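# Load yellow cells into remote channels per polarity marks

## Task

Seat the yellow cells in the remote's two channels, each oriented as the compartment markings indicate, and push each one fully in. With the remote as it lies at the start, the cell in the channel on the robot's right has its yellow end pointing away from the robot, and the cell in the channel on the robot's left has its yellow end pointing toward the robot. At the finish the remote must still lie back-down on the mat, the silver cells must remain on the mat where they are, and the cover must stay off the remote, lying label-up on the mat. Anything already correct at the start must still be correct at the end.

## Robot and tools

Robot: two six-joint arms, left_arm and right_arm, each with a parallel two-finger gripper and a wrist camera (cam_left_wrist, cam_right_wrist, both 672x504 fisheye). There are no fixed scene cameras.

Frame: one scene frame for all positions. Its origin sits at table-top height halfway between the two nominal arm bases. +x points out over the table, +z is up, and left_arm is on the +y side. Image left/right does not match arm names. The calibrated bases are left_arm at (+0.005, +0.291, 0) m and right_arm at (+0.054, -0.371, 0) m, each turned only slightly about z. Reported gripper positions and orientations may be a few cm off, more at full reach. end_effector_position is the point between the finger pads, about 1 cm short of the fingertips. Fingers extend along the gripper's +z and close along its y.

Command row: every motion command uses rows of exactly 14 numbers, always covering both arms. Order: left_arm waist, shoulder, elbow, wrist pitch, wrist yaw, wrist roll, gripper opening; then the same seven for right_arm. The six joint numbers are absolute target angles in radians (same values as the Joint positions line), not offsets. Stated ranges per arm: waist -2.618 to 3.054, shoulder 0.000 to 3.142, elbow 0.000 to 3.142, wrist pitch -1.571 to 1.571, wrist yaw -1.571 to 1.571, wrist roll -2.094 to 2.094. Real limits can differ by up to 0.059 rad; targets more than 0.059 past a stated end (and beyond the current angle) get the call refused. A "joint sent to its limit" line means a joint was driven to its true end. Opening is a scale from -1 (closed) to +1 (fully open, 0.094 m pad gap); between the ends the fingers go to where grip_measured reads that value.

Tools:
- execute_actions(actions, cameras): actions is a list holding at most one item. Empty list = just report state (with all camera images by default). An action {"rows": [[14 numbers], ...], "steps": n} plays one row per control step (1/30 s), up to 15 steps (default 15), repeating the final row if rows run short; it needs at least 5 steps. A wait item {"steps": n} (max 300) lets time pass. Results arrive 5 steps before the action finishes; those steps still run afterward. Images come only when asked for in cameras or with an empty list.
- move(target, speed, blend, grip_force, cameras): target is one 14-number row or a list of up to 15 such rows, all absolute joint angles plus openings. Joints of both arms interpolate together, so the hand traces a curve; nothing avoids obstacles or the other arm. speed is rad/s for the joint with the most travel (0.01 to 12.57, default 0.5), one value or one per target. blend (rad) rounds corners in a list; 0 stops at each target. grip_force is newtons per pad, 10 to 50 (50 = full, the start value), one number or one per arm; low force closes slowly. Whole move is capped at 10 s. Result adds a "move:" line: done, off_target (rested more than 0.035 rad away), moving, held, or fault; limits=held means steps were withheld. done does not prove contact or lack of it.
- wait(seconds, cameras): 0 to 10 s, sends nothing new; arms keep heading to the last target.
- zoom_image(camera, region): closer look at the latest image of a wrist camera; region [x0, y0, x1, y1] pixels, at most 504 by 504.
- read_manual(section): licence texts only.
- finished_scene(scene): ends the current scene (1 or 2) irreversibly and grades it; the next scene's task appears in its result.

Result lines: Joint positions (rad per joint, then pad gap in m), Joint velocities (may say "within noise" or be absent), joint torques (include arm weight; joints 1-3 wrap at ±28 N m), end_effector_position/quat, grip_measured, grip_effort_nm (motor effort, negative = closing; not a pad force), motor temperatures, and "joint command not followed" when the clearance check altered targets. Per step a joint may lead its measured angle by at most 0.339 rad (big joints) or 2.2 rad (wrist); targets moving the hand over 200 mm are scaled back.

Gripping: squeeze rises about 1 N per 0.001 below first-touch reading, then jumps to the force limit; close gently on fragile items. To release, command an opening well above grip_measured.

Timing: the scene runs while you think and write, so keep replies short. Arms keep moving toward the last row sent.

Avoid: dropping parts or releasing them while moving, fast impacts, hard presses on fixed or heavy things, arms touching or one gripper pinching the other's fingers, straining a camera cable, pushing toward unreachable poses (motors overheat: MOTOR HOT at 75 °C, arm folds at 90 °C), and anything ending up off the table. Occasional small pushes may disturb loose items.

Each tool is called in YAML: its name, and indented under it one key for each argument.

## Session

execute_actions:
  actions: []

Scene clock: 0.00 s.
left_arm: end_effector_position=(+0.2496, +0.3294, +0.2402) grip_measured=+1.000 grip_effort_nm=n/a end_effector_quat_wxyz=(+0.444, +0.041, +0.883, +0.146) | right_arm: end_effector_position=(+0.4098, -0.2967, +0.2571) grip_measured=+1.000 grip_effort_nm=n/a end_effector_quat_wxyz=(+0.594, -0.032, +0.791, +0.141)
Joint positions: left_arm=[-0.047 0.667 0.838 -0.789 -0.237 0.198 0.094] | right_arm=[0.099 0.964 0.667 0.037 -0.129 0.159 0.094]
Joint velocities: within noise
Joint torques (N m): no reading
Motor temperatures (°C): left_arm=[25 25 32 26 23 23 28] | right_arm=[27 23 29 27 24 25 23]
Heat: left arm: 32 °C; right arm: 29 °C.

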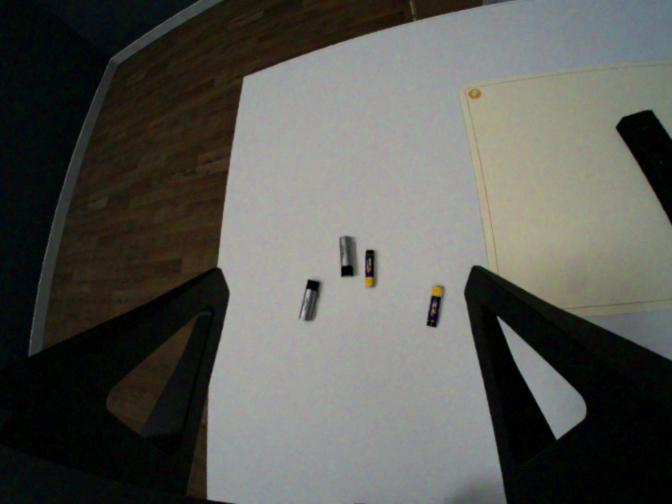

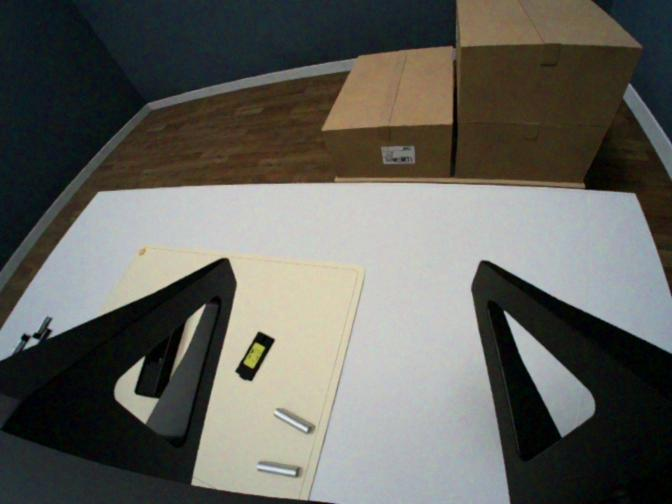

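move:
  target: [-0.6, 1.56, 1.385, -0.72, 0, 0, 1, 0.099, 0.964, 0.667, 0.037, -0.129, 0.159, 1]
  speed: 0.8
  cameras: ["all"]

Scene clock: 3.30 s.
left_arm: end_effector_position=(+0.3585, +0.0676, +0.1939) grip_measured=+1.000 grip_effort_nm=0.00 end_effector_quat_wxyz=(+0.307, +0.268, +0.909, -0.083) | right_arm: end_effector_position=(+0.4098, -0.2967, +0.2571) grip_measured=+1.000 grip_effort_nm=-0.01 end_effector_quat_wxyz=(+0.594, -0.032, +0.791, +0.141)
Joint positions: left_arm=[-0.599 1.552 1.357 -0.728 -0.011 0.008 0.094] | right_arm=[0.099 0.964 0.667 0.037 -0.129 0.159 0.094]
Joint torques (N m): left_arm=[-0.06 -6.35 11.45 1.54 0.13 -0.06] | right_arm=[0.05 -2.25 7.5 2.19 -0.01 0.04]
Heat: left arm: 33 °C; right arm: 30 °C.
Kept back: nothing.
move: done
camera_calibration:
cam_left_wrist: T_world_to_cam=[[-0.544311, -0.836648, -0.061204, 0.265211], [-0.838158, 0.545424, -0.00178906, 0.279481], [0.034879, 0.0503248, -0.998124, 0.279756], [0, 0, 0, 1]] pos_world=[0.368849, 0.0553736, 0.295963]

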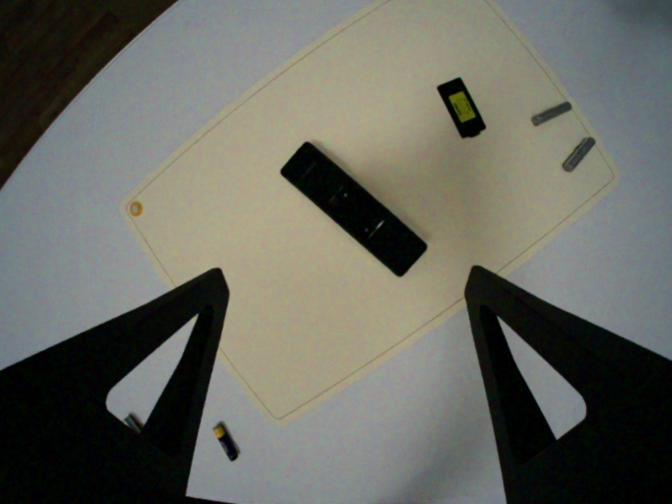

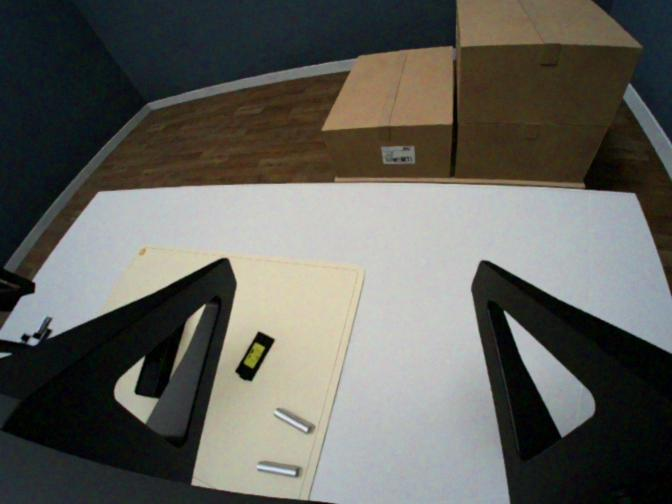

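zoom_image:
  camera: "cam_left_wrist"
  region: [270, 130, 440, 290]

zoom_image:
  camera: "cam_left_wrist"
  region: [110, 390, 270, 480]

Scaled by 2.965 from the camera's 672x504 image, which has a finer 960x720 frame.

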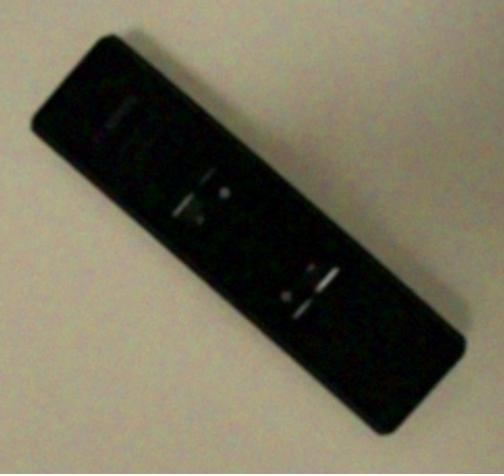

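Scaled by 3.150 from the camera's 672x504 image, which has a finer 960x720 frame.

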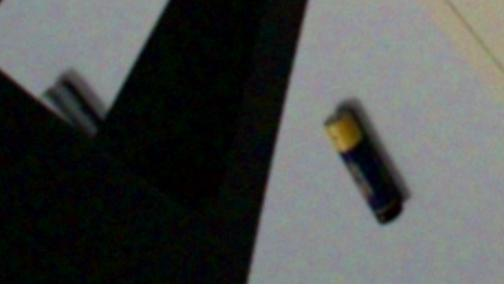

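move:
  target: [-0.608, 1.753, 1.178, -0.326, 0, 0, 1, 0.099, 0.964, 0.667, 0.037, -0.129, 0.159, 1]
  speed: 0.8
  cameras: ["cam_left_wrist"]

zoom_image:
  camera: "cam_left_wrist"
  region: [250, 150, 430, 330]

Scene clock: 5.63 s.
left_arm: end_effector_position=(+0.3936, +0.0451, +0.1023) grip_measured=+1.000 grip_effort_nm=0.00 end_effector_quat_wxyz=(+0.316, +0.267, +0.906, -0.086) | right_arm: end_effector_position=(+0.4098, -0.2967, +0.2571) grip_measured=+1.000 grip_effort_nm=-0.01 end_effector_quat_wxyz=(+0.594, -0.032, +0.791, +0.141)
Joint positions: left_arm=[-0.599 1.743 1.183 -0.343 -0.011 0.008 0.094] | right_arm=[0.099 0.964 0.667 0.037 -0.129 0.159 0.094]
Joint torques (N m): left_arm=[-0.7 -7.83 7.84 1.64 0.11 -0.06] | right_arm=[0.05 -2.25 7.5 2.19 -0.02 0.04]
Heat: left arm: 33 °C; right arm: 30 °C.
Kept back: nothing.
move: done
camera_calibration:
cam_left_wrist: T_world_to_cam=[[-0.543046, -0.837481, -0.0610468, 0.259435], [-0.838129, 0.545042, -0.0216261, 0.323073], [0.0513846, 0.0394212, -0.997901, 0.182127], [0, 0, 0, 1]] pos_world=[0.402303, 0.0340039, 0.204569]
Images, in order (width x height): cam_left_wrist 672x504.

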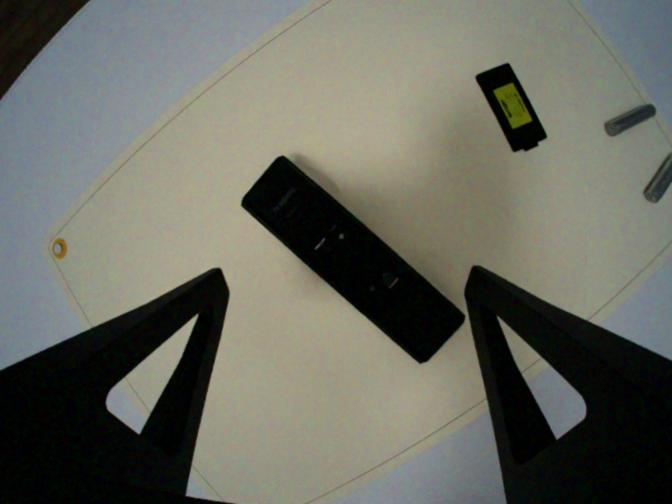

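Scaled by 2.800 from the camera's 672x504 image, which has a finer 960x720 frame.

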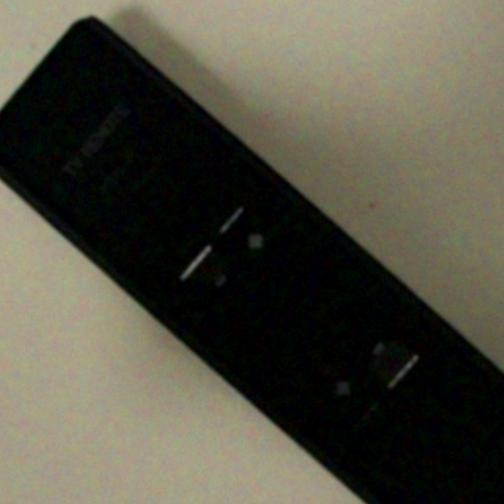

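zoom_image:
  camera: "cam_left_wrist"
  region: [305, 210, 405, 310]

Scaled by 5.040 from the camera's 672x504 image, which has a finer 960x720 frame.

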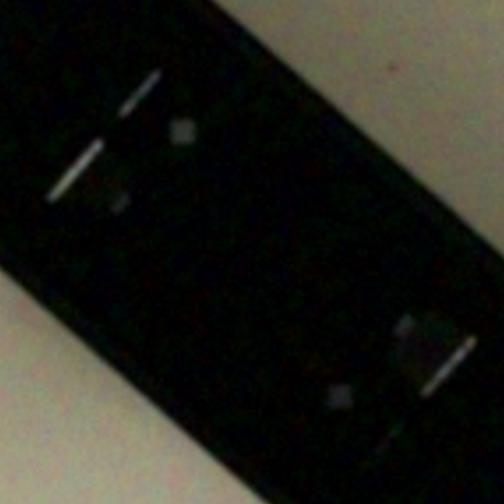

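move:
  target: [0.0, 1.569, 1.081, -1.083, 0, 0.164, 0.2, 0.099, 0.964, 0.667, 0.037, -0.129, 0.159, 1]
  speed: 0.8
  cameras: ["cam_left_wrist"]

zoom_image:
  camera: "cam_left_wrist"
  region: [250, 180, 430, 340]

Scene clock: 10.50 s.
left_arm: end_effector_position=(+0.2731, +0.2993, +0.0668) grip_measured=+0.203 grip_effort_nm=-0.15 end_effector_quat_wxyz=(-0.003, +0.065, +0.998, +0.002) | right_arm: end_effector_position=(+0.4098, -0.2967, +0.2571) grip_measured=+1.000 grip_effort_nm=-0.01 end_effector_quat_wxyz=(+0.594, -0.032, +0.791, +0.141)
Joint positions: left_arm=[-0.003 1.594 1.093 -1.075 -0.004 0.156 0.057] | right_arm=[0.099 0.964 0.667 0.037 -0.129 0.159 0.094]
Joint torques (N m): left_arm=[0.27 -8.57 6.01 0.2 0.04 0.1] | right_arm=[0.06 -2.25 7.5 2.19 -0.02 0.04]
Heat: left arm: 34 °C; right arm: 31 °C.
Kept back: nothing.
move: done
camera_calibration:
cam_left_wrist: T_world_to_cam=[[-0.163853, -0.985799, -0.0367796, 0.343985], [-0.787807, 0.108323, 0.606322, 0.157721], [-0.593727, 0.128323, -0.794369, 0.278927], [0, 0, 0, 1]] pos_world=[0.346223, 0.286223, 0.138592]
Images, in order (width x height): cam_left_wrist 672x504.

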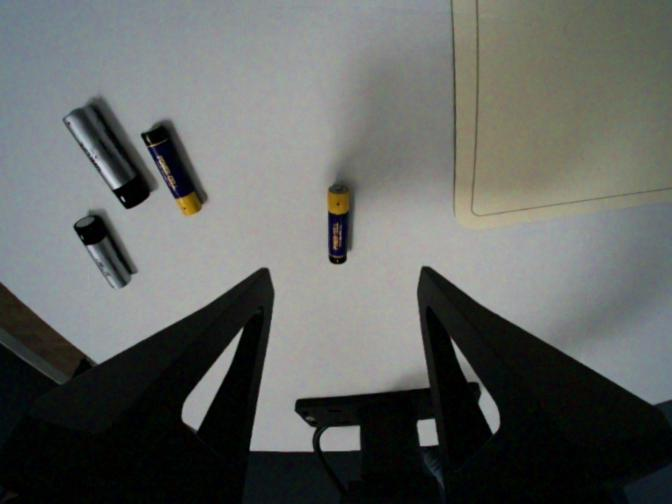

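Scaled by 2.800 from the camera's 672x504 image, which has a finer 960x720 frame.

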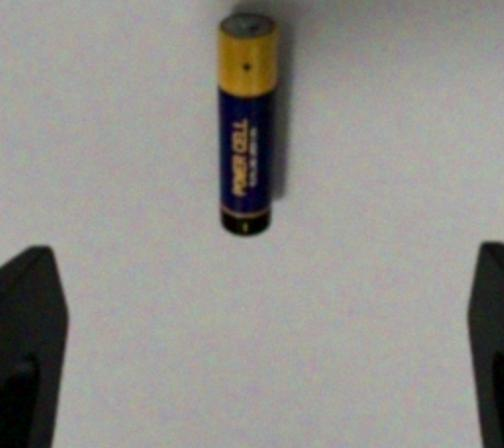

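move:
  target: [0.022, 1.579, 0.935, -0.922, 0, 0.19, -0.4, 0.099, 0.964, 0.667, 0.037, -0.129, 0.159, 1]
  speed: 0.5
  cameras: ["cam_left_wrist"]

zoom_image:
  camera: "cam_left_wrist"
  region: [260, 200, 430, 340]

Scene clock: 12.87 s.
left_arm: end_effector_position=(+0.2576, +0.3037, +0.0314) grip_measured=-0.397 grip_effort_nm=-0.14 end_effector_quat_wxyz=(-0.009, +0.069, +0.998, +0.001) | right_arm: end_effector_position=(+0.4098, -0.2967, +0.2571) grip_measured=+1.000 grip_effort_nm=-0.01 end_effector_quat_wxyz=(+0.594, -0.032, +0.791, +0.141)
Joint positions: left_arm=[0.016 1.594 0.944 -0.937 -0.004 0.182 0.028] | right_arm=[0.099 0.964 0.667 0.037 -0.129 0.159 0.094]
Joint torques (N m): left_arm=[0.39 -7.3 5.85 0.38 0.05 0.11] | right_arm=[0.06 -2.25 7.5 2.19 -0.02 0.04]
Motor temperatures (°C): left_arm=[25 26 34 27 23 23 28] | right_arm=[27 23 32 32 24 25 23]
Heat: left arm: 34 °C; right arm: 32 °C.
Kept back: nothing.
move: done
camera_calibration:
cam_left_wrist: T_world_to_cam=[[-0.171781, -0.984544, -0.0341206, 0.345956], [-0.779944, 0.114761, 0.615238, 0.162244], [-0.601813, 0.132298, -0.787603, 0.241727], [0, 0, 0, 1]] pos_world=[0.331444, 0.29001, 0.10237]
Images, in order (width x height): cam_left_wrist 672x504.

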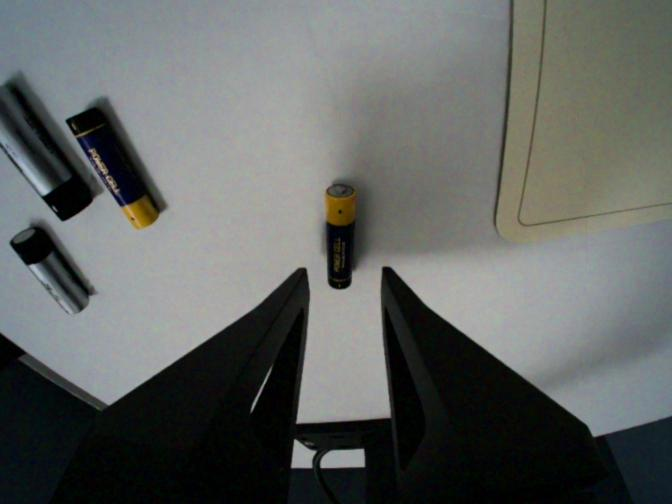

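Scaled by 2.965 from the camera's 672x504 image, which has a finer 960x720 frame.

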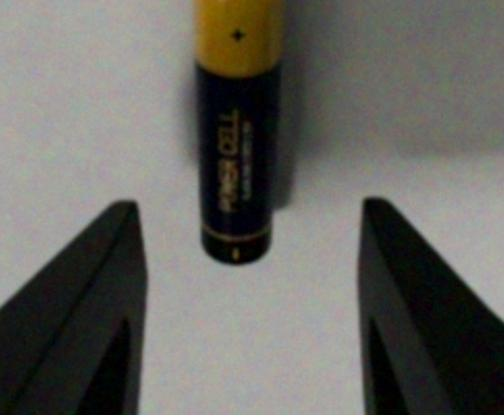

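move:
  target: [0.028, 1.613, 0.887, -0.827, 0, 0.19, -0.4, 0.099, 0.964, 0.667, 0.037, -0.129, 0.159, 1]
  speed: 0.2
  cameras: ["cam_left_wrist"]

zoom_image:
  camera: "cam_left_wrist"
  region: [260, 200, 430, 340]

Scene clock: 14.33 s.
left_arm: end_effector_position=(+0.2646, +0.3053, +0.0200) grip_measured=-0.397 grip_effort_nm=-0.15 end_effector_quat_wxyz=(+0.014, +0.066, +0.998, +0.004) | right_arm: end_effector_position=(+0.4098, -0.2967, +0.2571) grip_measured=+1.000 grip_effort_nm=-0.01 end_effector_quat_wxyz=(+0.594, -0.032, +0.791, +0.141)
Joint positions: left_arm=[0.021 1.599 0.898 -0.843 -0.004 0.183 0.028] | right_arm=[0.099 0.964 0.667 0.037 -0.129 0.159 0.094]
Joint torques (N m): left_arm=[0.5 -4.63 5.61 0.49 0.06 0.09] | right_arm=[0.05 -2.25 7.49 2.19 -0.02 0.04]
Heat: left arm: 34 °C; right arm: 33 °C.
Kept back: nothing.
move: done
camera_calibration:
cam_left_wrist: T_world_to_cam=[[-0.165522, -0.985236, -0.043734, 0.347115], [-0.807103, 0.109844, 0.580103, 0.183912], [-0.566734, 0.131317, -0.813368, 0.228263], [0, 0, 0, 1]] pos_world=[0.335255, 0.291814, 0.0941545]
Images, in order (width x height): cam_left_wrist 672x504.

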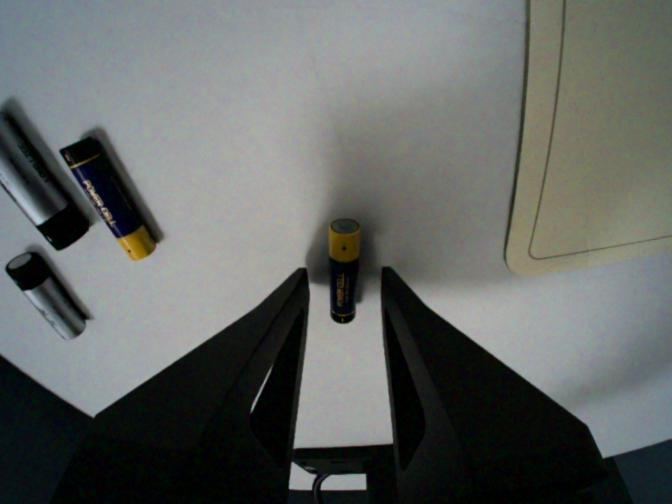

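Scaled by 2.965 from the camera's 672x504 image, which has a finer 960x720 frame.

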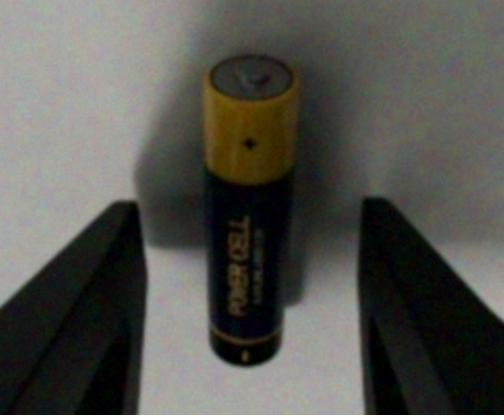

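move:
  target: [0.028, 1.638, 0.887, -0.827, 0, 0.19, -0.4, 0.099, 0.964, 0.667, 0.037, -0.129, 0.159, 1]
  speed: 0.1
  cameras: ["cam_left_wrist"]

zoom_image:
  camera: "cam_left_wrist"
  region: [260, 200, 430, 340]

Scene clock: 15.30 s.
left_arm: end_effector_position=(+0.2631, +0.3052, +0.0159) grip_measured=-0.397 grip_effort_nm=-0.14 end_effector_quat_wxyz=(+0.005, +0.066, +0.998, +0.003) | right_arm: end_effector_position=(+0.4098, -0.2967, +0.2571) grip_measured=+1.000 grip_effort_nm=-0.01 end_effector_quat_wxyz=(+0.594, -0.032, +0.791, +0.141)
Joint positions: left_arm=[0.021 1.616 0.898 -0.842 -0.004 0.183 0.028] | right_arm=[0.099 0.964 0.667 0.037 -0.129 0.159 0.094]
Joint torques (N m): left_arm=[0.54 -4.03 5.44 0.47 0.07 0.1] | right_arm=[0.06 -2.25 7.5 2.19 -0.02 0.04]
Heat: left arm: 34 °C; right arm: 33 °C.
Kept back: nothing.
move: done
camera_calibration:
cam_left_wrist: T_world_to_cam=[[-0.16626, -0.98526, -0.0402474, 0.346768], [-0.79746, 0.110338, 0.593197, 0.182172], [-0.580013, 0.130721, -0.804051, 0.227512], [0, 0, 0, 1]] pos_world=[0.334889, 0.291815, 0.088824]
Images, in order (width x height): cam_left_wrist 672x504.

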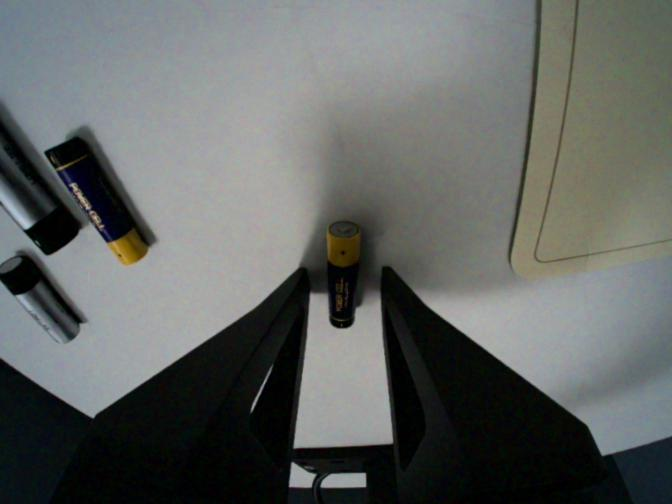

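Scaled by 2.965 from the camera's 672x504 image, which has a finer 960x720 frame.

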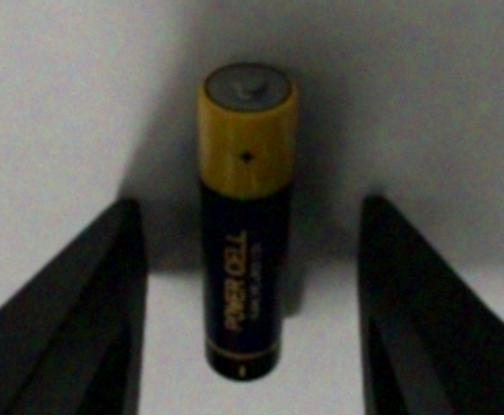

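move:
  target: [0.028, 1.654, 0.889, -0.827, 0, 0.19, -0.4, 0.099, 0.964, 0.667, 0.037, -0.129, 0.159, 1]
  speed: 0.1
  cameras: ["cam_left_wrist"]

zoom_image:
  camera: "cam_left_wrist"
  region: [260, 200, 430, 340]

Scene clock: 16.33 s.
left_arm: end_effector_position=(+0.2630, +0.3052, +0.0157) grip_measured=-0.397 grip_effort_nm=-0.14 end_effector_quat_wxyz=(+0.005, +0.066, +0.998, +0.003) | right_arm: end_effector_position=(+0.4098, -0.2967, +0.2571) grip_measured=+1.000 grip_effort_nm=-0.01 end_effector_quat_wxyz=(+0.594, -0.032, +0.791, +0.141)
Joint positions: left_arm=[0.021 1.617 0.898 -0.842 -0.004 0.183 0.028] | right_arm=[0.099 0.964 0.667 0.037 -0.129 0.159 0.094]
Joint torques (N m): left_arm=[0.62 -2.76 5.67 0.45 0.06 0.11] | right_arm=[0.06 -2.25 7.5 2.19 -0.01 0.04]
Heat: left arm: 34 °C; right arm: 33 °C.
Kept back: nothing.
move: off_target (left_arm); left_arm: the shoulder is farthest, 0.037 rad from its target
camera_calibration:
cam_left_wrist: T_world_to_cam=[[-0.166251, -0.985273, -0.0399764, 0.346733], [-0.796818, 0.110348, 0.594058, 0.182059], [-0.580898, 0.130616, -0.803429, 0.227543], [0, 0, 0, 1]] pos_world=[0.334891, 0.291816, 0.0885219]
Images, in order (width x height): cam_left_wrist 672x504.

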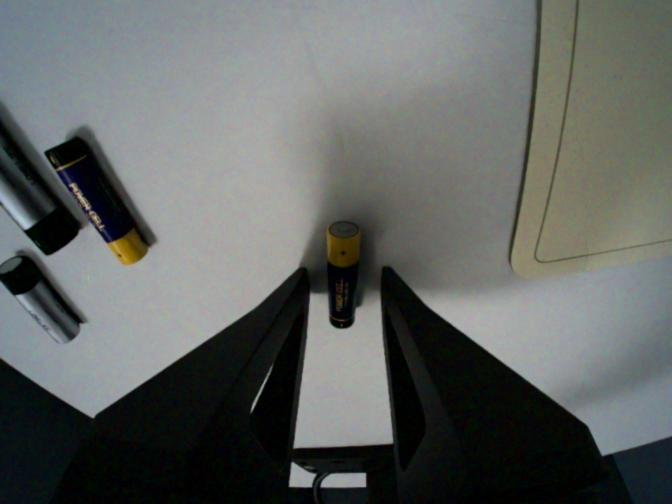

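Scaled by 2.965 from the camera's 672x504 image, which has a finer 960x720 frame.

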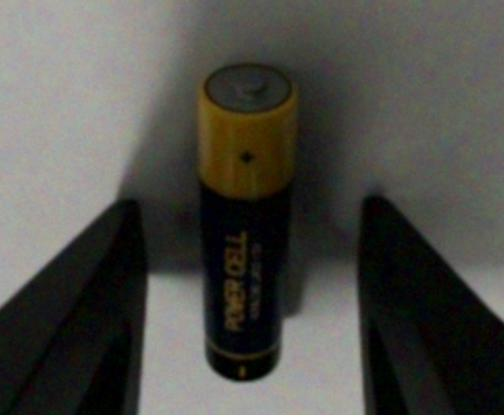

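move:
  target: [0.028, 1.588, 0.887, -0.827, 0, 0.19, -0.4, 0.099, 0.964, 0.667, 0.037, -0.129, 0.159, 1]
  speed: 0.1

Scene clock: 17.47 s.
left_arm: end_effector_position=(+0.2632, +0.3052, +0.0163) grip_measured=-0.397 grip_effort_nm=-0.14 end_effector_quat_wxyz=(+0.006, +0.066, +0.998, +0.003) | right_arm: end_effector_position=(+0.4098, -0.2967, +0.2571) grip_measured=+1.000 grip_effort_nm=-0.01 end_effector_quat_wxyz=(+0.594, -0.032, +0.791, +0.141)
Joint positions: left_arm=[0.021 1.614 0.898 -0.842 -0.004 0.183 0.028] | right_arm=[0.099 0.964 0.667 0.037 -0.129 0.159 0.094]
Joint torques (N m): left_arm=[0.65 -8.34 5.55 0.46 0.03 0.11] | right_arm=[0.06 -2.25 7.5 2.19 -0.02 0.04]
Heat: left arm: 34 °C; right arm: 33 °C.
Kept back: nothing.
move: done

move:
  target: [0.028, 1.668, 0.889, -0.827, 0, 0.19, -0.4, 0.099, 0.964, 0.667, 0.037, -0.129, 0.159, 1]
  speed: 0.15

Scene clock: 18.53 s.
left_arm: end_effector_position=(+0.2631, +0.3052, +0.0154) grip_measured=-0.397 grip_effort_nm=-0.14 end_effector_quat_wxyz=(+0.001, +0.066, +0.998, +0.002) | right_arm: end_effector_position=(+0.4098, -0.2967, +0.2571) grip_measured=+1.000 grip_effort_nm=-0.01 end_effector_quat_wxyz=(+0.594, -0.032, +0.791, +0.141)
Joint positions: left_arm=[0.021 1.624 0.905 -0.848 -0.004 0.183 0.028] | right_arm=[0.099 0.964 0.667 0.037 -0.129 0.159 0.094]
Joint torques (N m): left_arm=[0.59 -2.19 5.05 0.5 0.06 0.12] | right_arm=[0.06 -2.25 7.5 2.19 -0.02 0.04]
Heat: left arm: 34 °C; right arm: 34 °C.
Kept back: nothing.
move: off_target (left_arm); left_arm: the shoulder is farthest, 0.044 rad from its target

move:
  target: [0.028, 1.576, 0.897, -0.827, 0, 0.19, -0.4, 0.099, 0.964, 0.667, 0.037, -0.129, 0.159, 1]
  speed: 0.15
  cameras: ["cam_left_wrist"]

zoom_image:
  camera: "cam_left_wrist"
  region: [260, 200, 430, 340]

Scene clock: 19.93 s.
left_arm: end_effector_position=(+0.2669, +0.3054, +0.0213) grip_measured=-0.397 grip_effort_nm=-0.14 end_effector_quat_wxyz=(+0.016, +0.066, +0.998, +0.004) | right_arm: end_effector_position=(+0.4098, -0.2967, +0.2571) grip_measured=+1.000 grip_effort_nm=-0.01 end_effector_quat_wxyz=(+0.594, -0.032, +0.791, +0.141)
Joint positions: left_arm=[0.021 1.6 0.905 -0.842 -0.004 0.183 0.028] | right_arm=[0.099 0.964 0.667 0.037 -0.129 0.159 0.094]
Joint torques (N m): left_arm=[0.55 -8.21 5.94 0.52 0.04 0.11] | right_arm=[0.06 -2.25 7.5 2.19 -0.02 0.05]
Heat: left arm: 33 °C; right arm: 34 °C.
Kept back: nothing.
move: done
camera_calibration:
cam_left_wrist: T_world_to_cam=[[-0.165278, -0.985219, -0.0450276, 0.347633], [-0.810387, 0.109644, 0.575545, 0.186093], [-0.5621, 0.131615, -0.81653, 0.229283], [0, 0, 0, 1]] pos_world=[0.337144, 0.291913, 0.0957649]
Images, in order (width x height): cam_left_wrist 672x504.

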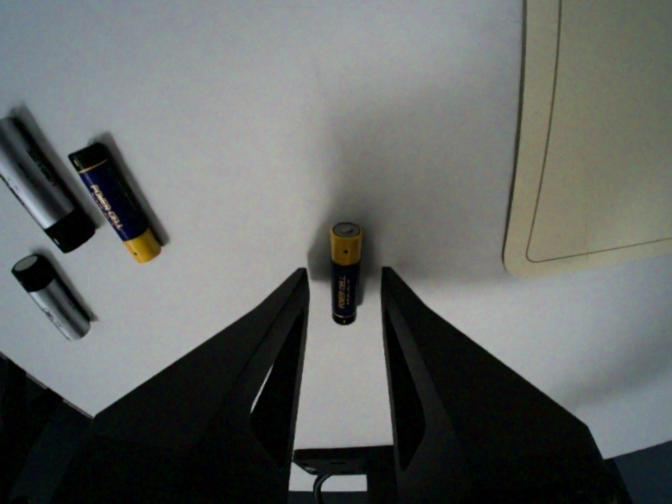

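Scaled by 2.965 from the camera's 672x504 image, which has a finer 960x720 frame.

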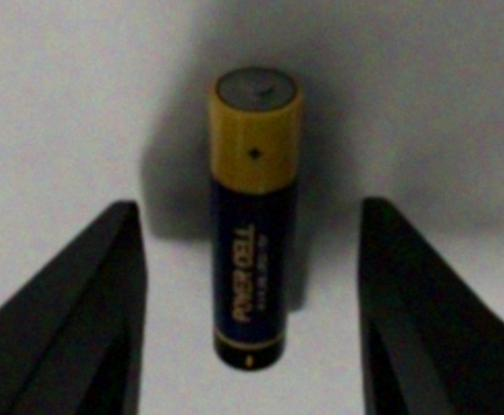

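move:
  target: [0.028, 1.630, 0.897, -0.832, 0, 0.19, -0.4, 0.099, 0.964, 0.667, 0.037, -0.129, 0.159, 1]
  speed: 0.15

Scene clock: 21.00 s.
left_arm: end_effector_position=(+0.2653, +0.3053, +0.0173) grip_measured=-0.397 grip_effort_nm=-0.14 end_effector_quat_wxyz=(+0.008, +0.066, +0.998, +0.003) | right_arm: end_effector_position=(+0.4098, -0.2967, +0.2571) grip_measured=+1.000 grip_effort_nm=-0.01 end_effector_quat_wxyz=(+0.594, -0.032, +0.791, +0.141)
Joint positions: left_arm=[0.021 1.616 0.905 -0.842 -0.004 0.183 0.028] | right_arm=[0.099 0.964 0.667 0.037 -0.129 0.159 0.094]
Joint torques (N m): left_arm=[0.59 -4.72 5.91 0.42 0.07 0.09] | right_arm=[0.06 -2.25 7.5 2.19 -0.02 0.04]
Heat: left arm: 33 °C; right arm: 34 °C.
Kept back: nothing.
move: done

move:
  target: [0.028, 1.630, 0.907, -0.840, 0, 0.19, -0.4, 0.099, 0.964, 0.667, 0.037, -0.129, 0.159, 1]
  speed: 0.15

Scene clock: 21.93 s.
left_arm: end_effector_position=(+0.2653, +0.3053, +0.0173) grip_measured=-0.397 grip_effort_nm=-0.14 end_effector_quat_wxyz=(+0.008, +0.066, +0.998, +0.003) | right_arm: end_effector_position=(+0.4098, -0.2967, +0.2571) grip_measured=+1.000 grip_effort_nm=-0.01 end_effector_quat_wxyz=(+0.594, -0.032, +0.791, +0.141)
Joint positions: left_arm=[0.021 1.616 0.905 -0.842 -0.004 0.183 0.028] | right_arm=[0.099 0.964 0.667 0.037 -0.129 0.159 0.094]
Joint torques (N m): left_arm=[0.64 -4.77 6.84 0.35 0.05 0.09] | right_arm=[0.06 -2.25 7.5 2.19 -0.02 0.04]
Heat: left arm: 33 °C; right arm: 34 °C.
Kept back: nothing.
move: done

move:
  target: [0.028, 1.626, 0.920, -0.840, 0, 0.19, -0.4, 0.099, 0.964, 0.667, 0.037, -0.129, 0.159, 1]
  speed: 0.15

Scene clock: 22.87 s.
left_arm: end_effector_position=(+0.2653, +0.3053, +0.0173) grip_measured=-0.397 grip_effort_nm=-0.14 end_effector_quat_wxyz=(+0.008, +0.066, +0.998, +0.003) | right_arm: end_effector_position=(+0.4098, -0.2967, +0.2571) grip_measured=+1.000 grip_effort_nm=-0.01 end_effector_quat_wxyz=(+0.594, -0.032, +0.791, +0.141)
Joint positions: left_arm=[0.021 1.616 0.905 -0.842 -0.004 0.183 0.028] | right_arm=[0.099 0.964 0.667 0.037 -0.129 0.159 0.094]
Joint torques (N m): left_arm=[0.51 -5.16 8.13 0.36 0.06 0.11] | right_arm=[0.06 -2.25 7.5 2.19 -0.02 0.04]
Heat: left arm: 33 °C; right arm: 34 °C.
Kept back: nothing.
move: done

move:
  target: [0.028, 1.584, 0.905, -0.840, 0, 0.19, -0.4, 0.099, 0.964, 0.667, 0.037, -0.129, 0.159, 1]
  speed: 0.15

Scene clock: 23.90 s.
left_arm: end_effector_position=(+0.2660, +0.3053, +0.0190) grip_measured=-0.397 grip_effort_nm=-0.14 end_effector_quat_wxyz=(+0.012, +0.066, +0.998, +0.004) | right_arm: end_effector_position=(+0.4098, -0.2967, +0.2571) grip_measured=+1.000 grip_effort_nm=-0.01 end_effector_quat_wxyz=(+0.594, -0.032, +0.791, +0.141)
Joint positions: left_arm=[0.021 1.609 0.905 -0.842 -0.004 0.183 0.028] | right_arm=[0.099 0.964 0.667 0.037 -0.129 0.159 0.094]
Joint torques (N m): left_arm=[0.62 -8.42 6.64 0.34 0.04 0.09] | right_arm=[0.06 -2.25 7.5 2.19 -0.02 0.04]
Heat: left arm: 33 °C; right arm: 35 °C.
Kept back: nothing.
move: done

move:
  target: [0.028, 1.584, 0.905, -0.840, 0, 0.19, -0.9, 0.099, 0.964, 0.667, 0.037, -0.129, 0.159, 1]
  speed: 0.15
  grip_force: [20, 50]
  cameras: ["cam_left_wrist"]

zoom_image:
  camera: "cam_left_wrist"
  region: [260, 200, 430, 340]

Scene clock: 26.03 s.
left_arm: end_effector_position=(+0.2660, +0.3053, +0.0190) grip_measured=-0.772 grip_effort_nm=-0.46 end_effector_quat_wxyz=(+0.012, +0.066, +0.998, +0.004) | right_arm: end_effector_position=(+0.4098, -0.2967, +0.2571) grip_measured=+1.000 grip_effort_nm=-0.01 end_effector_quat_wxyz=(+0.594, -0.032, +0.791, +0.141)
Joint positions: left_arm=[0.021 1.609 0.905 -0.842 -0.004 0.183 0.011] | right_arm=[0.099 0.964 0.667 0.037 -0.129 0.159 0.094]
Joint torques (N m): left_arm=[0.55 -8.43 6.63 0.37 0.05 0.11] | right_arm=[0.05 -2.25 7.5 2.19 -0.02 0.04]
Heat: left arm: 33 °C; right arm: 35 °C.
Kept back: nothing.
grip_force (N): 20, 50
move: done
camera_calibration:
cam_left_wrist: T_world_to_cam=[[-0.165705, -0.985239, -0.0429663, 0.347415], [-0.804862, 0.109935, 0.583191, 0.184889], [-0.569859, 0.13122, -0.811198, 0.228977], [0, 0, 0, 1]] pos_world=[0.336863, 0.291914, 0.0928474]
Images, in order (width x height): cam_left_wrist 672x504.

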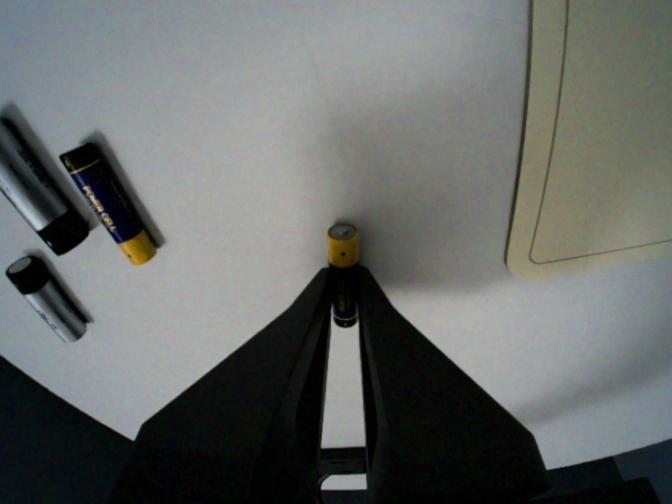

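Scaled by 2.965 from the camera's 672x504 image, which has a finer 960x720 frame.

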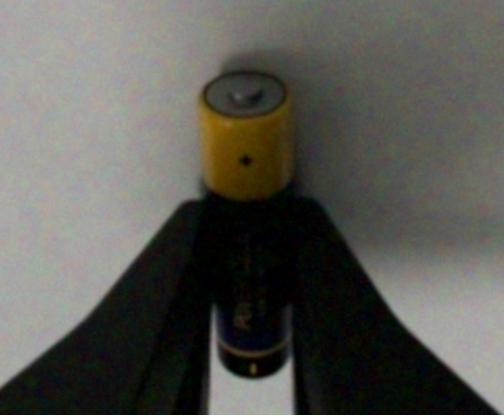

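move:
  target:
    - [0.028, 1.50, 0.905, -0.840, 0, 0.19, -0.9, 0.099, 0.964, 0.667, 0.037, -0.129, 0.159, 1]
    - [-0.623, 2.475, 2.333, -1.442, 0, -0.866, -0.9, 0.099, 0.964, 0.667, 0.037, -0.129, 0.159, 1]
  speed: [0.4, 0.6]
  blend: [0.05, 0]
  cameras: ["cam_left_wrist"]

zoom_image:
  camera: "cam_left_wrist"
  region: [250, 180, 430, 340]

Scene clock: 30.37 s.
left_arm: end_effector_position=(+0.3970, +0.0246, +0.0623) grip_measured=-0.773 grip_effort_nm=-0.47 end_effector_quat_wxyz=(+0.000, -0.129, +0.992, -0.001) | right_arm: end_effector_position=(+0.4098, -0.2967, +0.2571) grip_measured=+1.000 grip_effort_nm=-0.01 end_effector_quat_wxyz=(+0.594, -0.032, +0.791, +0.141)
Joint positions: left_arm=[-0.627 2.447 2.307 -1.43 0.001 -0.857 0.011] | right_arm=[0.099 0.964 0.667 0.037 -0.129 0.159 0.094]
Joint torques (N m): left_arm=[0.2 -11.29 9.89 0.15 0.02 -0.06] | right_arm=[0.06 -2.25 7.5 2.19 -0.02 0.04]
Heat: left arm: 34 °C; right arm: 36 °C.
Kept back: nothing.
grip_force (N): 20, 50
move: done; blend cut to 0.042 rad at target 1
camera_calibration:
cam_left_wrist: T_world_to_cam=[[0.22261, -0.974369, -0.0323939, -0.0606211], [-0.774043, -0.196848, 0.601754, 0.290112], [-0.592707, -0.108882, -0.798024, 0.389766], [0, 0, 0, 1]] pos_world=[0.469071, 0.0404791, 0.134504]
Images, in order (width x height): cam_left_wrist 672x504.

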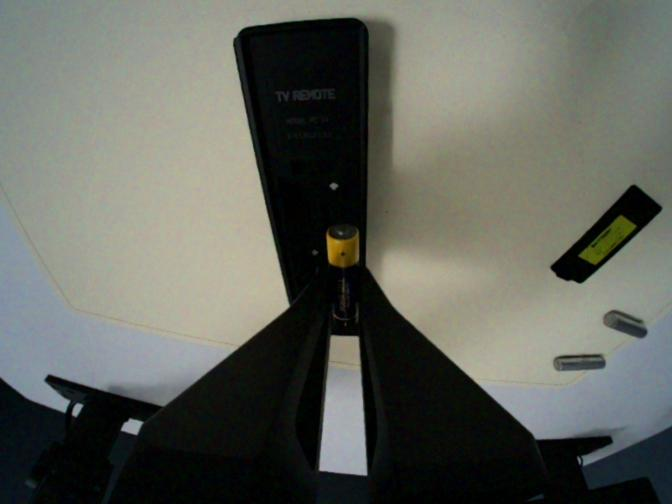

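Scaled by 2.800 from the camera's 672x504 image, which has a finer 960x720 frame.

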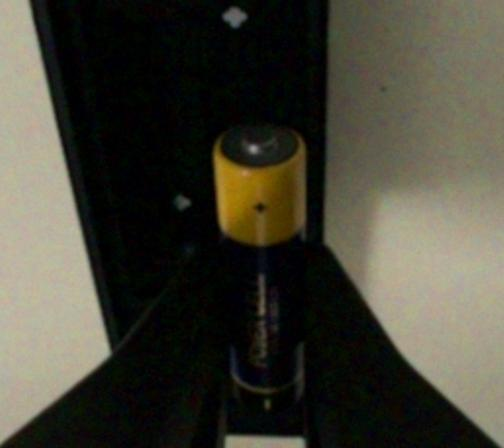

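move:
  target: [-0.607, 2.475, 2.2365, -1.360, 0, -0.866, -0.9, 0.099, 0.964, 0.667, 0.037, -0.129, 0.159, 1]
  speed: 0.15
  cameras: ["cam_left_wrist"]

zoom_image:
  camera: "cam_left_wrist"
  region: [260, 180, 430, 340]

Scene clock: 33.23 s.
left_arm: end_effector_position=(+0.4013, +0.0295, +0.0473) grip_measured=-0.773 grip_effort_nm=-0.47 end_effector_quat_wxyz=(+0.000, -0.136, +0.991, +0.000) | right_arm: end_effector_position=(+0.4098, -0.2967, +0.2571) grip_measured=+1.000 grip_effort_nm=-0.01 end_effector_quat_wxyz=(+0.594, -0.032, +0.791, +0.141)
Joint positions: left_arm=[-0.613 2.447 2.247 -1.371 0.001 -0.858 0.011] | right_arm=[0.099 0.964 0.667 0.037 -0.129 0.159 0.094]
Joint torques (N m): left_arm=[0.5 -11.22 6.23 0.39 0.01 -0.1] | right_arm=[0.06 -2.25 7.5 2.19 -0.02 0.04]
Heat: left arm: 34 °C; right arm: 36 °C.
Kept back: nothing.
grip_force (N): 20, 50
move: done
camera_calibration:
cam_left_wrist: T_world_to_cam=[[0.236671, -0.971031, -0.0329541, -0.0630093], [-0.770755, -0.208292, 0.602122, 0.302482], [-0.591543, -0.117106, -0.797723, 0.380721], [0, 0, 0, 1]] pos_world=[0.473265, 0.0464053, 0.119503]
Images, in order (width x height): cam_left_wrist 672x504.

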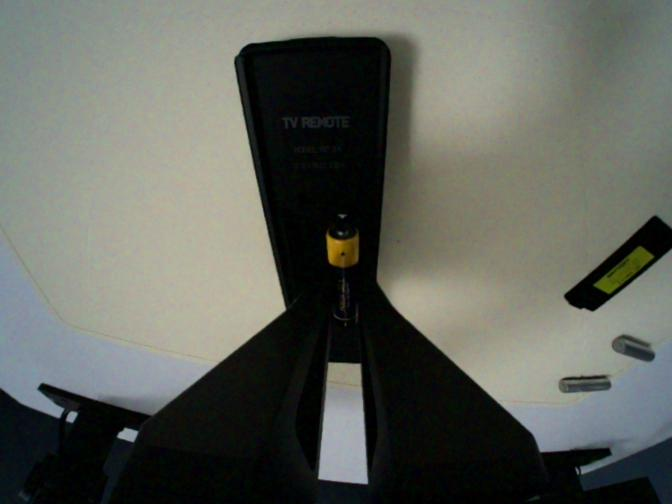

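Scaled by 2.965 from the camera's 672x504 image, which has a finer 960x720 frame.

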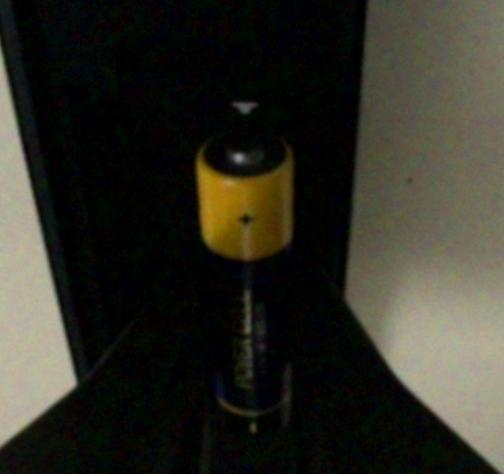

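move:
  target: [-0.607, 2.475, 2.2026, -1.327, 0, -0.866, -0.9, 0.099, 0.964, 0.667, 0.037, -0.129, 0.159, 1]
  speed: 0.08
  cameras: ["cam_left_wrist"]

zoom_image:
  camera: "cam_left_wrist"
  region: [280, 180, 410, 310]

Scene clock: 34.47 s.
left_arm: end_effector_position=(+0.4006, +0.0300, +0.0400) grip_measured=-0.773 grip_effort_nm=-0.47 end_effector_quat_wxyz=(-0.002, -0.136, +0.991, +0.001) | right_arm: end_effector_position=(+0.4098, -0.2967, +0.2571) grip_measured=+1.000 grip_effort_nm=-0.01 end_effector_quat_wxyz=(+0.594, -0.032, +0.791, +0.141)
Joint positions: left_arm=[-0.613 2.447 2.218 -1.347 0.001 -0.858 0.011] | right_arm=[0.099 0.964 0.667 0.037 -0.129 0.159 0.094]
Joint torques (N m): left_arm=[0.49 -11.23 5.82 0.49 0 -0.09] | right_arm=[0.06 -2.25 7.5 2.19 -0.02 0.04]
Heat: left arm: 34 °C; right arm: 36 °C.
Kept back: nothing.
grip_force (N): 20, 50
move: done
camera_calibration:
cam_left_wrist: T_world_to_cam=[[0.236561, -0.97095, -0.0359976, -0.0624639], [-0.768644, -0.209677, 0.604336, 0.305501], [-0.594328, -0.115293, -0.795916, 0.375506], [0, 0, 0, 1]] pos_world=[0.472772, 0.0467007, 0.111997]
Images, in order (width x height): cam_left_wrist 672x504.

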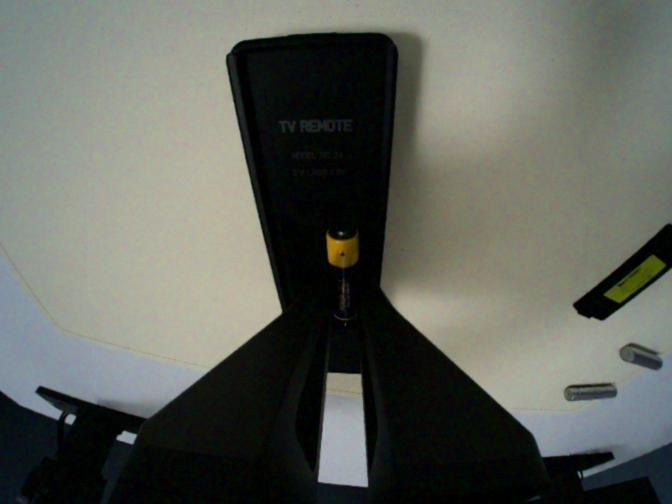

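Scaled by 3.877 from the camera's 672x504 image, which has a finer 960x720 frame.

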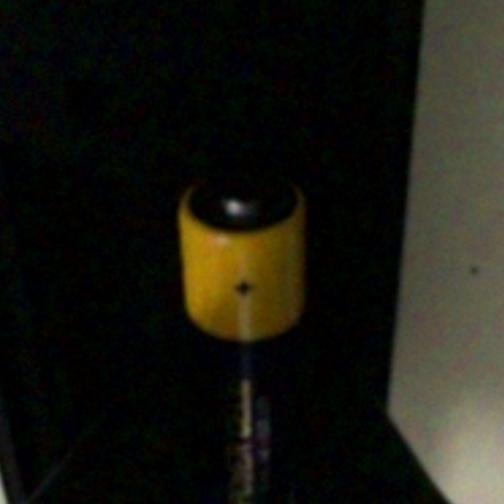

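move:
  target: [-0.607, 2.475, 2.179, -1.303, 0, -0.866, -0.9, 0.099, 0.964, 0.667, 0.037, -0.129, 0.159, 1]
  speed: 0.08
  cameras: ["cam_left_wrist"]

zoom_image:
  camera: "cam_left_wrist"
  region: [280, 180, 410, 310]

Scene clock: 35.40 s.
left_arm: end_effector_position=(+0.4005, +0.0301, +0.0388) grip_measured=-0.773 grip_effort_nm=-0.47 end_effector_quat_wxyz=(-0.002, -0.136, +0.991, +0.001) | right_arm: end_effector_position=(+0.4098, -0.2967, +0.2571) grip_measured=+1.000 grip_effort_nm=-0.01 end_effector_quat_wxyz=(+0.594, -0.032, +0.791, +0.141)
Joint positions: left_arm=[-0.613 2.447 2.214 -1.342 0.001 -0.858 0.011] | right_arm=[0.099 0.964 0.667 0.037 -0.129 0.159 0.094]
Joint torques (N m): left_arm=[0.47 -11.21 4.1 0.67 -0.01 -0.07] | right_arm=[0.06 -2.25 7.5 2.19 -0.02 0.04]
Heat: left arm: 34 °C; right arm: 36 °C.
Kept back: nothing.
grip_force (N): 20, 50
move: off_target (left_arm); left_arm: the wrist pitch is farthest, 0.039 rad from its target
camera_calibration:
cam_left_wrist: T_world_to_cam=[[0.236592, -0.970921, -0.0365602, -0.0623445], [-0.768222, -0.209971, 0.60477, 0.305999], [-0.59486, -0.114997, -0.795561, 0.374622], [0, 0, 0, 1]] pos_world=[0.472674, 0.0468, 0.110696]
Images, in order (width x height): cam_left_wrist 672x504.

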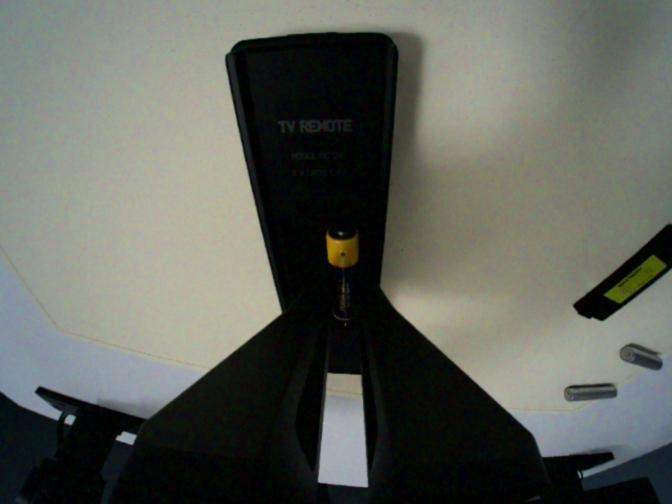

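Scaled by 3.877 from the camera's 672x504 image, which has a finer 960x720 frame.

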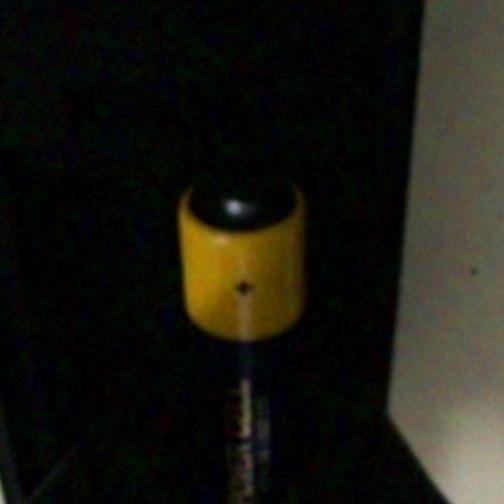

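move:
  target: [-0.601, 2.475, 2.238, -1.357, 0, -0.866, -0.9, 0.099, 0.964, 0.667, 0.037, -0.129, 0.159, 1]
  speed: 0.1

Scene clock: 37.53 s.
left_arm: end_effector_position=(+0.4016, +0.0319, +0.0400) grip_measured=-0.773 grip_effort_nm=-0.47 end_effector_quat_wxyz=(-0.002, -0.139, +0.990, +0.001) | right_arm: end_effector_position=(+0.4098, -0.2967, +0.2571) grip_measured=+1.000 grip_effort_nm=-0.01 end_effector_quat_wxyz=(+0.594, -0.032, +0.791, +0.141)
Joint positions: left_arm=[-0.608 2.447 2.218 -1.347 0.001 -0.858 0.011] | right_arm=[0.099 0.964 0.667 0.037 -0.129 0.159 0.094]
Joint torques (N m): left_arm=[0.57 -11.22 9.24 0.18 -0.02 -0.07] | right_arm=[0.06 -2.25 7.5 2.19 -0.02 0.04]
Heat: left arm: 34 °C; right arm: 36 °C.
Kept back: nothing.
grip_force (N): 20, 50
move: done

move:
  target:
    - [-0.616, 2.475, 2.225, -1.335, 0, -0.866, -0.9, 0.099, 0.964, 0.667, 0.037, -0.129, 0.159, 1]
    - [-0.616, 2.475, 2.185, -1.312, 0, -0.866, -0.9, 0.099, 0.964, 0.667, 0.037, -0.129, 0.159, 1]
  speed: 0.1
  cameras: ["cam_left_wrist"]

zoom_image:
  camera: "cam_left_wrist"
  region: [280, 180, 410, 310]

Scene clock: 39.13 s.
left_arm: end_effector_position=(+0.4016, +0.0319, +0.0391) grip_measured=-0.773 grip_effort_nm=-0.47 end_effector_quat_wxyz=(-0.002, -0.139, +0.990, +0.001) | right_arm: end_effector_position=(+0.4098, -0.2967, +0.2571) grip_measured=+1.000 grip_effort_nm=-0.01 end_effector_quat_wxyz=(+0.594, -0.032, +0.791, +0.141)
Joint positions: left_arm=[-0.608 2.447 2.215 -1.344 0.001 -0.858 0.011] | right_arm=[0.099 0.964 0.667 0.037 -0.129 0.159 0.094]
Joint torques (N m): left_arm=[-0.65 -11.15 4.57 0.59 -0.03 -0.08] | right_arm=[0.06 -2.25 7.5 2.19 -0.02 0.04]
Motor temperatures (°C): left_arm=[25 26 34 27 23 23 28] | right_arm=[27 23 34 37 24 25 23]
Heat: left arm: 34 °C; right arm: 37 °C.
Kept back: nothing.
grip_force (N): 20, 50
move: done
camera_calibration:
cam_left_wrist: T_world_to_cam=[[0.241382, -0.969739, -0.0366208, -0.0628658], [-0.767196, -0.213803, 0.60473, 0.306809], [-0.59426, -0.117875, -0.795588, 0.375616], [0, 0, 0, 1]] pos_world=[0.473771, 0.0489091, 0.110996]
Images, in order (width x height): cam_left_wrist 672x504.

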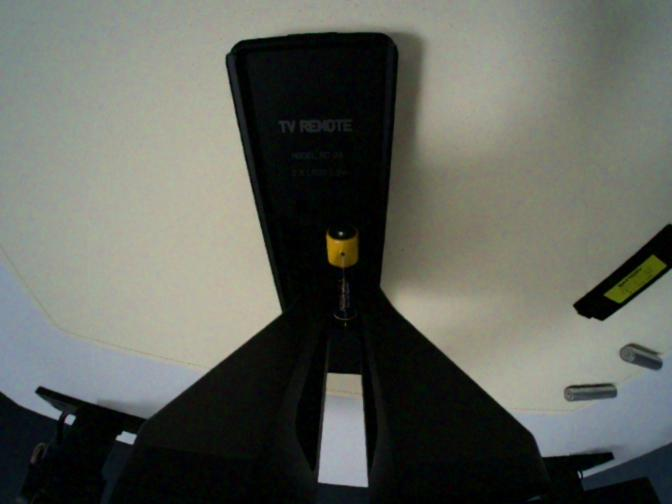

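Scaled by 3.877 from the camera's 672x504 image, which has a finer 960x720 frame.

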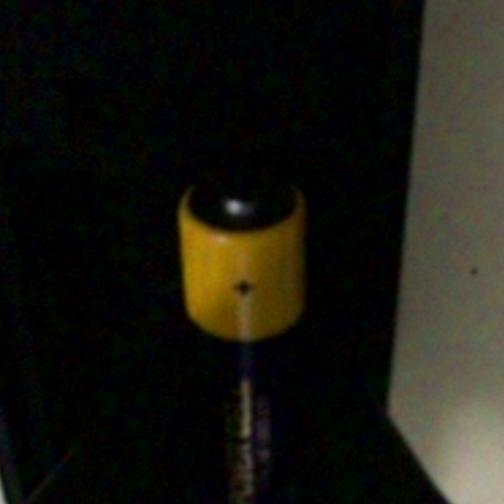

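move:
  target: [-0.610, 2.475, 2.20, -1.33, 0, -0.866, -0.68, 0.099, 0.964, 0.667, 0.037, -0.129, 0.159, 1]
  speed: 0.1
  cameras: ["cam_left_wrist"]

zoom_image:
  camera: "cam_left_wrist"
  region: [280, 180, 410, 310]

Scene clock: 40.50 s.
left_arm: end_effector_position=(+0.4002, +0.0320, +0.0391) grip_measured=-0.683 grip_effort_nm=0.17 end_effector_quat_wxyz=(-0.005, -0.139, +0.990, +0.001) | right_arm: end_effector_position=(+0.4098, -0.2967, +0.2571) grip_measured=+1.000 grip_effort_nm=-0.01 end_effector_quat_wxyz=(+0.594, -0.032, +0.791, +0.141)
Joint positions: left_arm=[-0.608 2.447 2.215 -1.349 0.005 -0.858 0.015] | right_arm=[0.099 0.964 0.667 0.037 -0.129 0.159 0.094]
Joint torques (N m): left_arm=[-0.21 -11.17 5.85 0.45 -0.03 -0.06] | right_arm=[0.06 -2.25 7.5 2.19 -0.02 0.04]
Heat: left arm: 34 °C; right arm: 37 °C.
Kept back: nothing.
grip_force (N): 20, 50
move: done
camera_calibration:
cam_left_wrist: T_world_to_cam=[[0.241165, -0.969765, -0.0373377, -0.0623649], [-0.763265, -0.213293, 0.609863, 0.303933], [-0.599388, -0.118579, -0.791627, 0.376655], [0, 0, 0, 1]] pos_world=[0.472784, 0.0490109, 0.110484]
Images, in order (width x height): cam_left_wrist 672x504.

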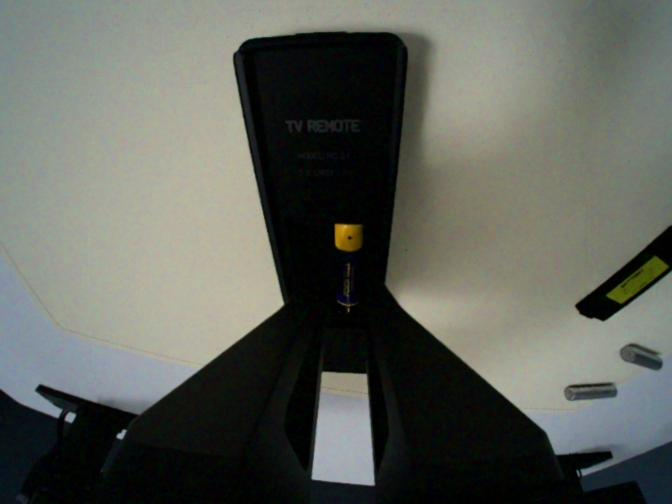

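Scaled by 3.877 from the camera's 672x504 image, which has a finer 960x720 frame.

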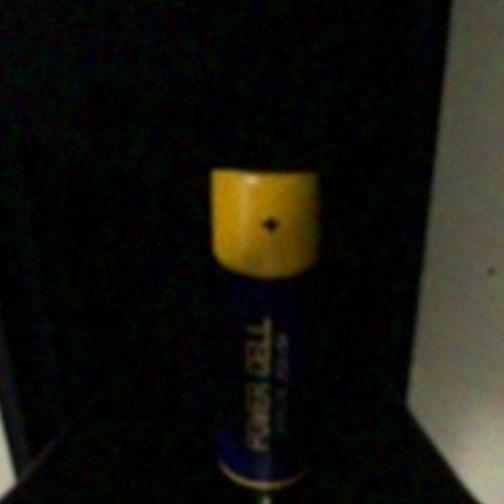

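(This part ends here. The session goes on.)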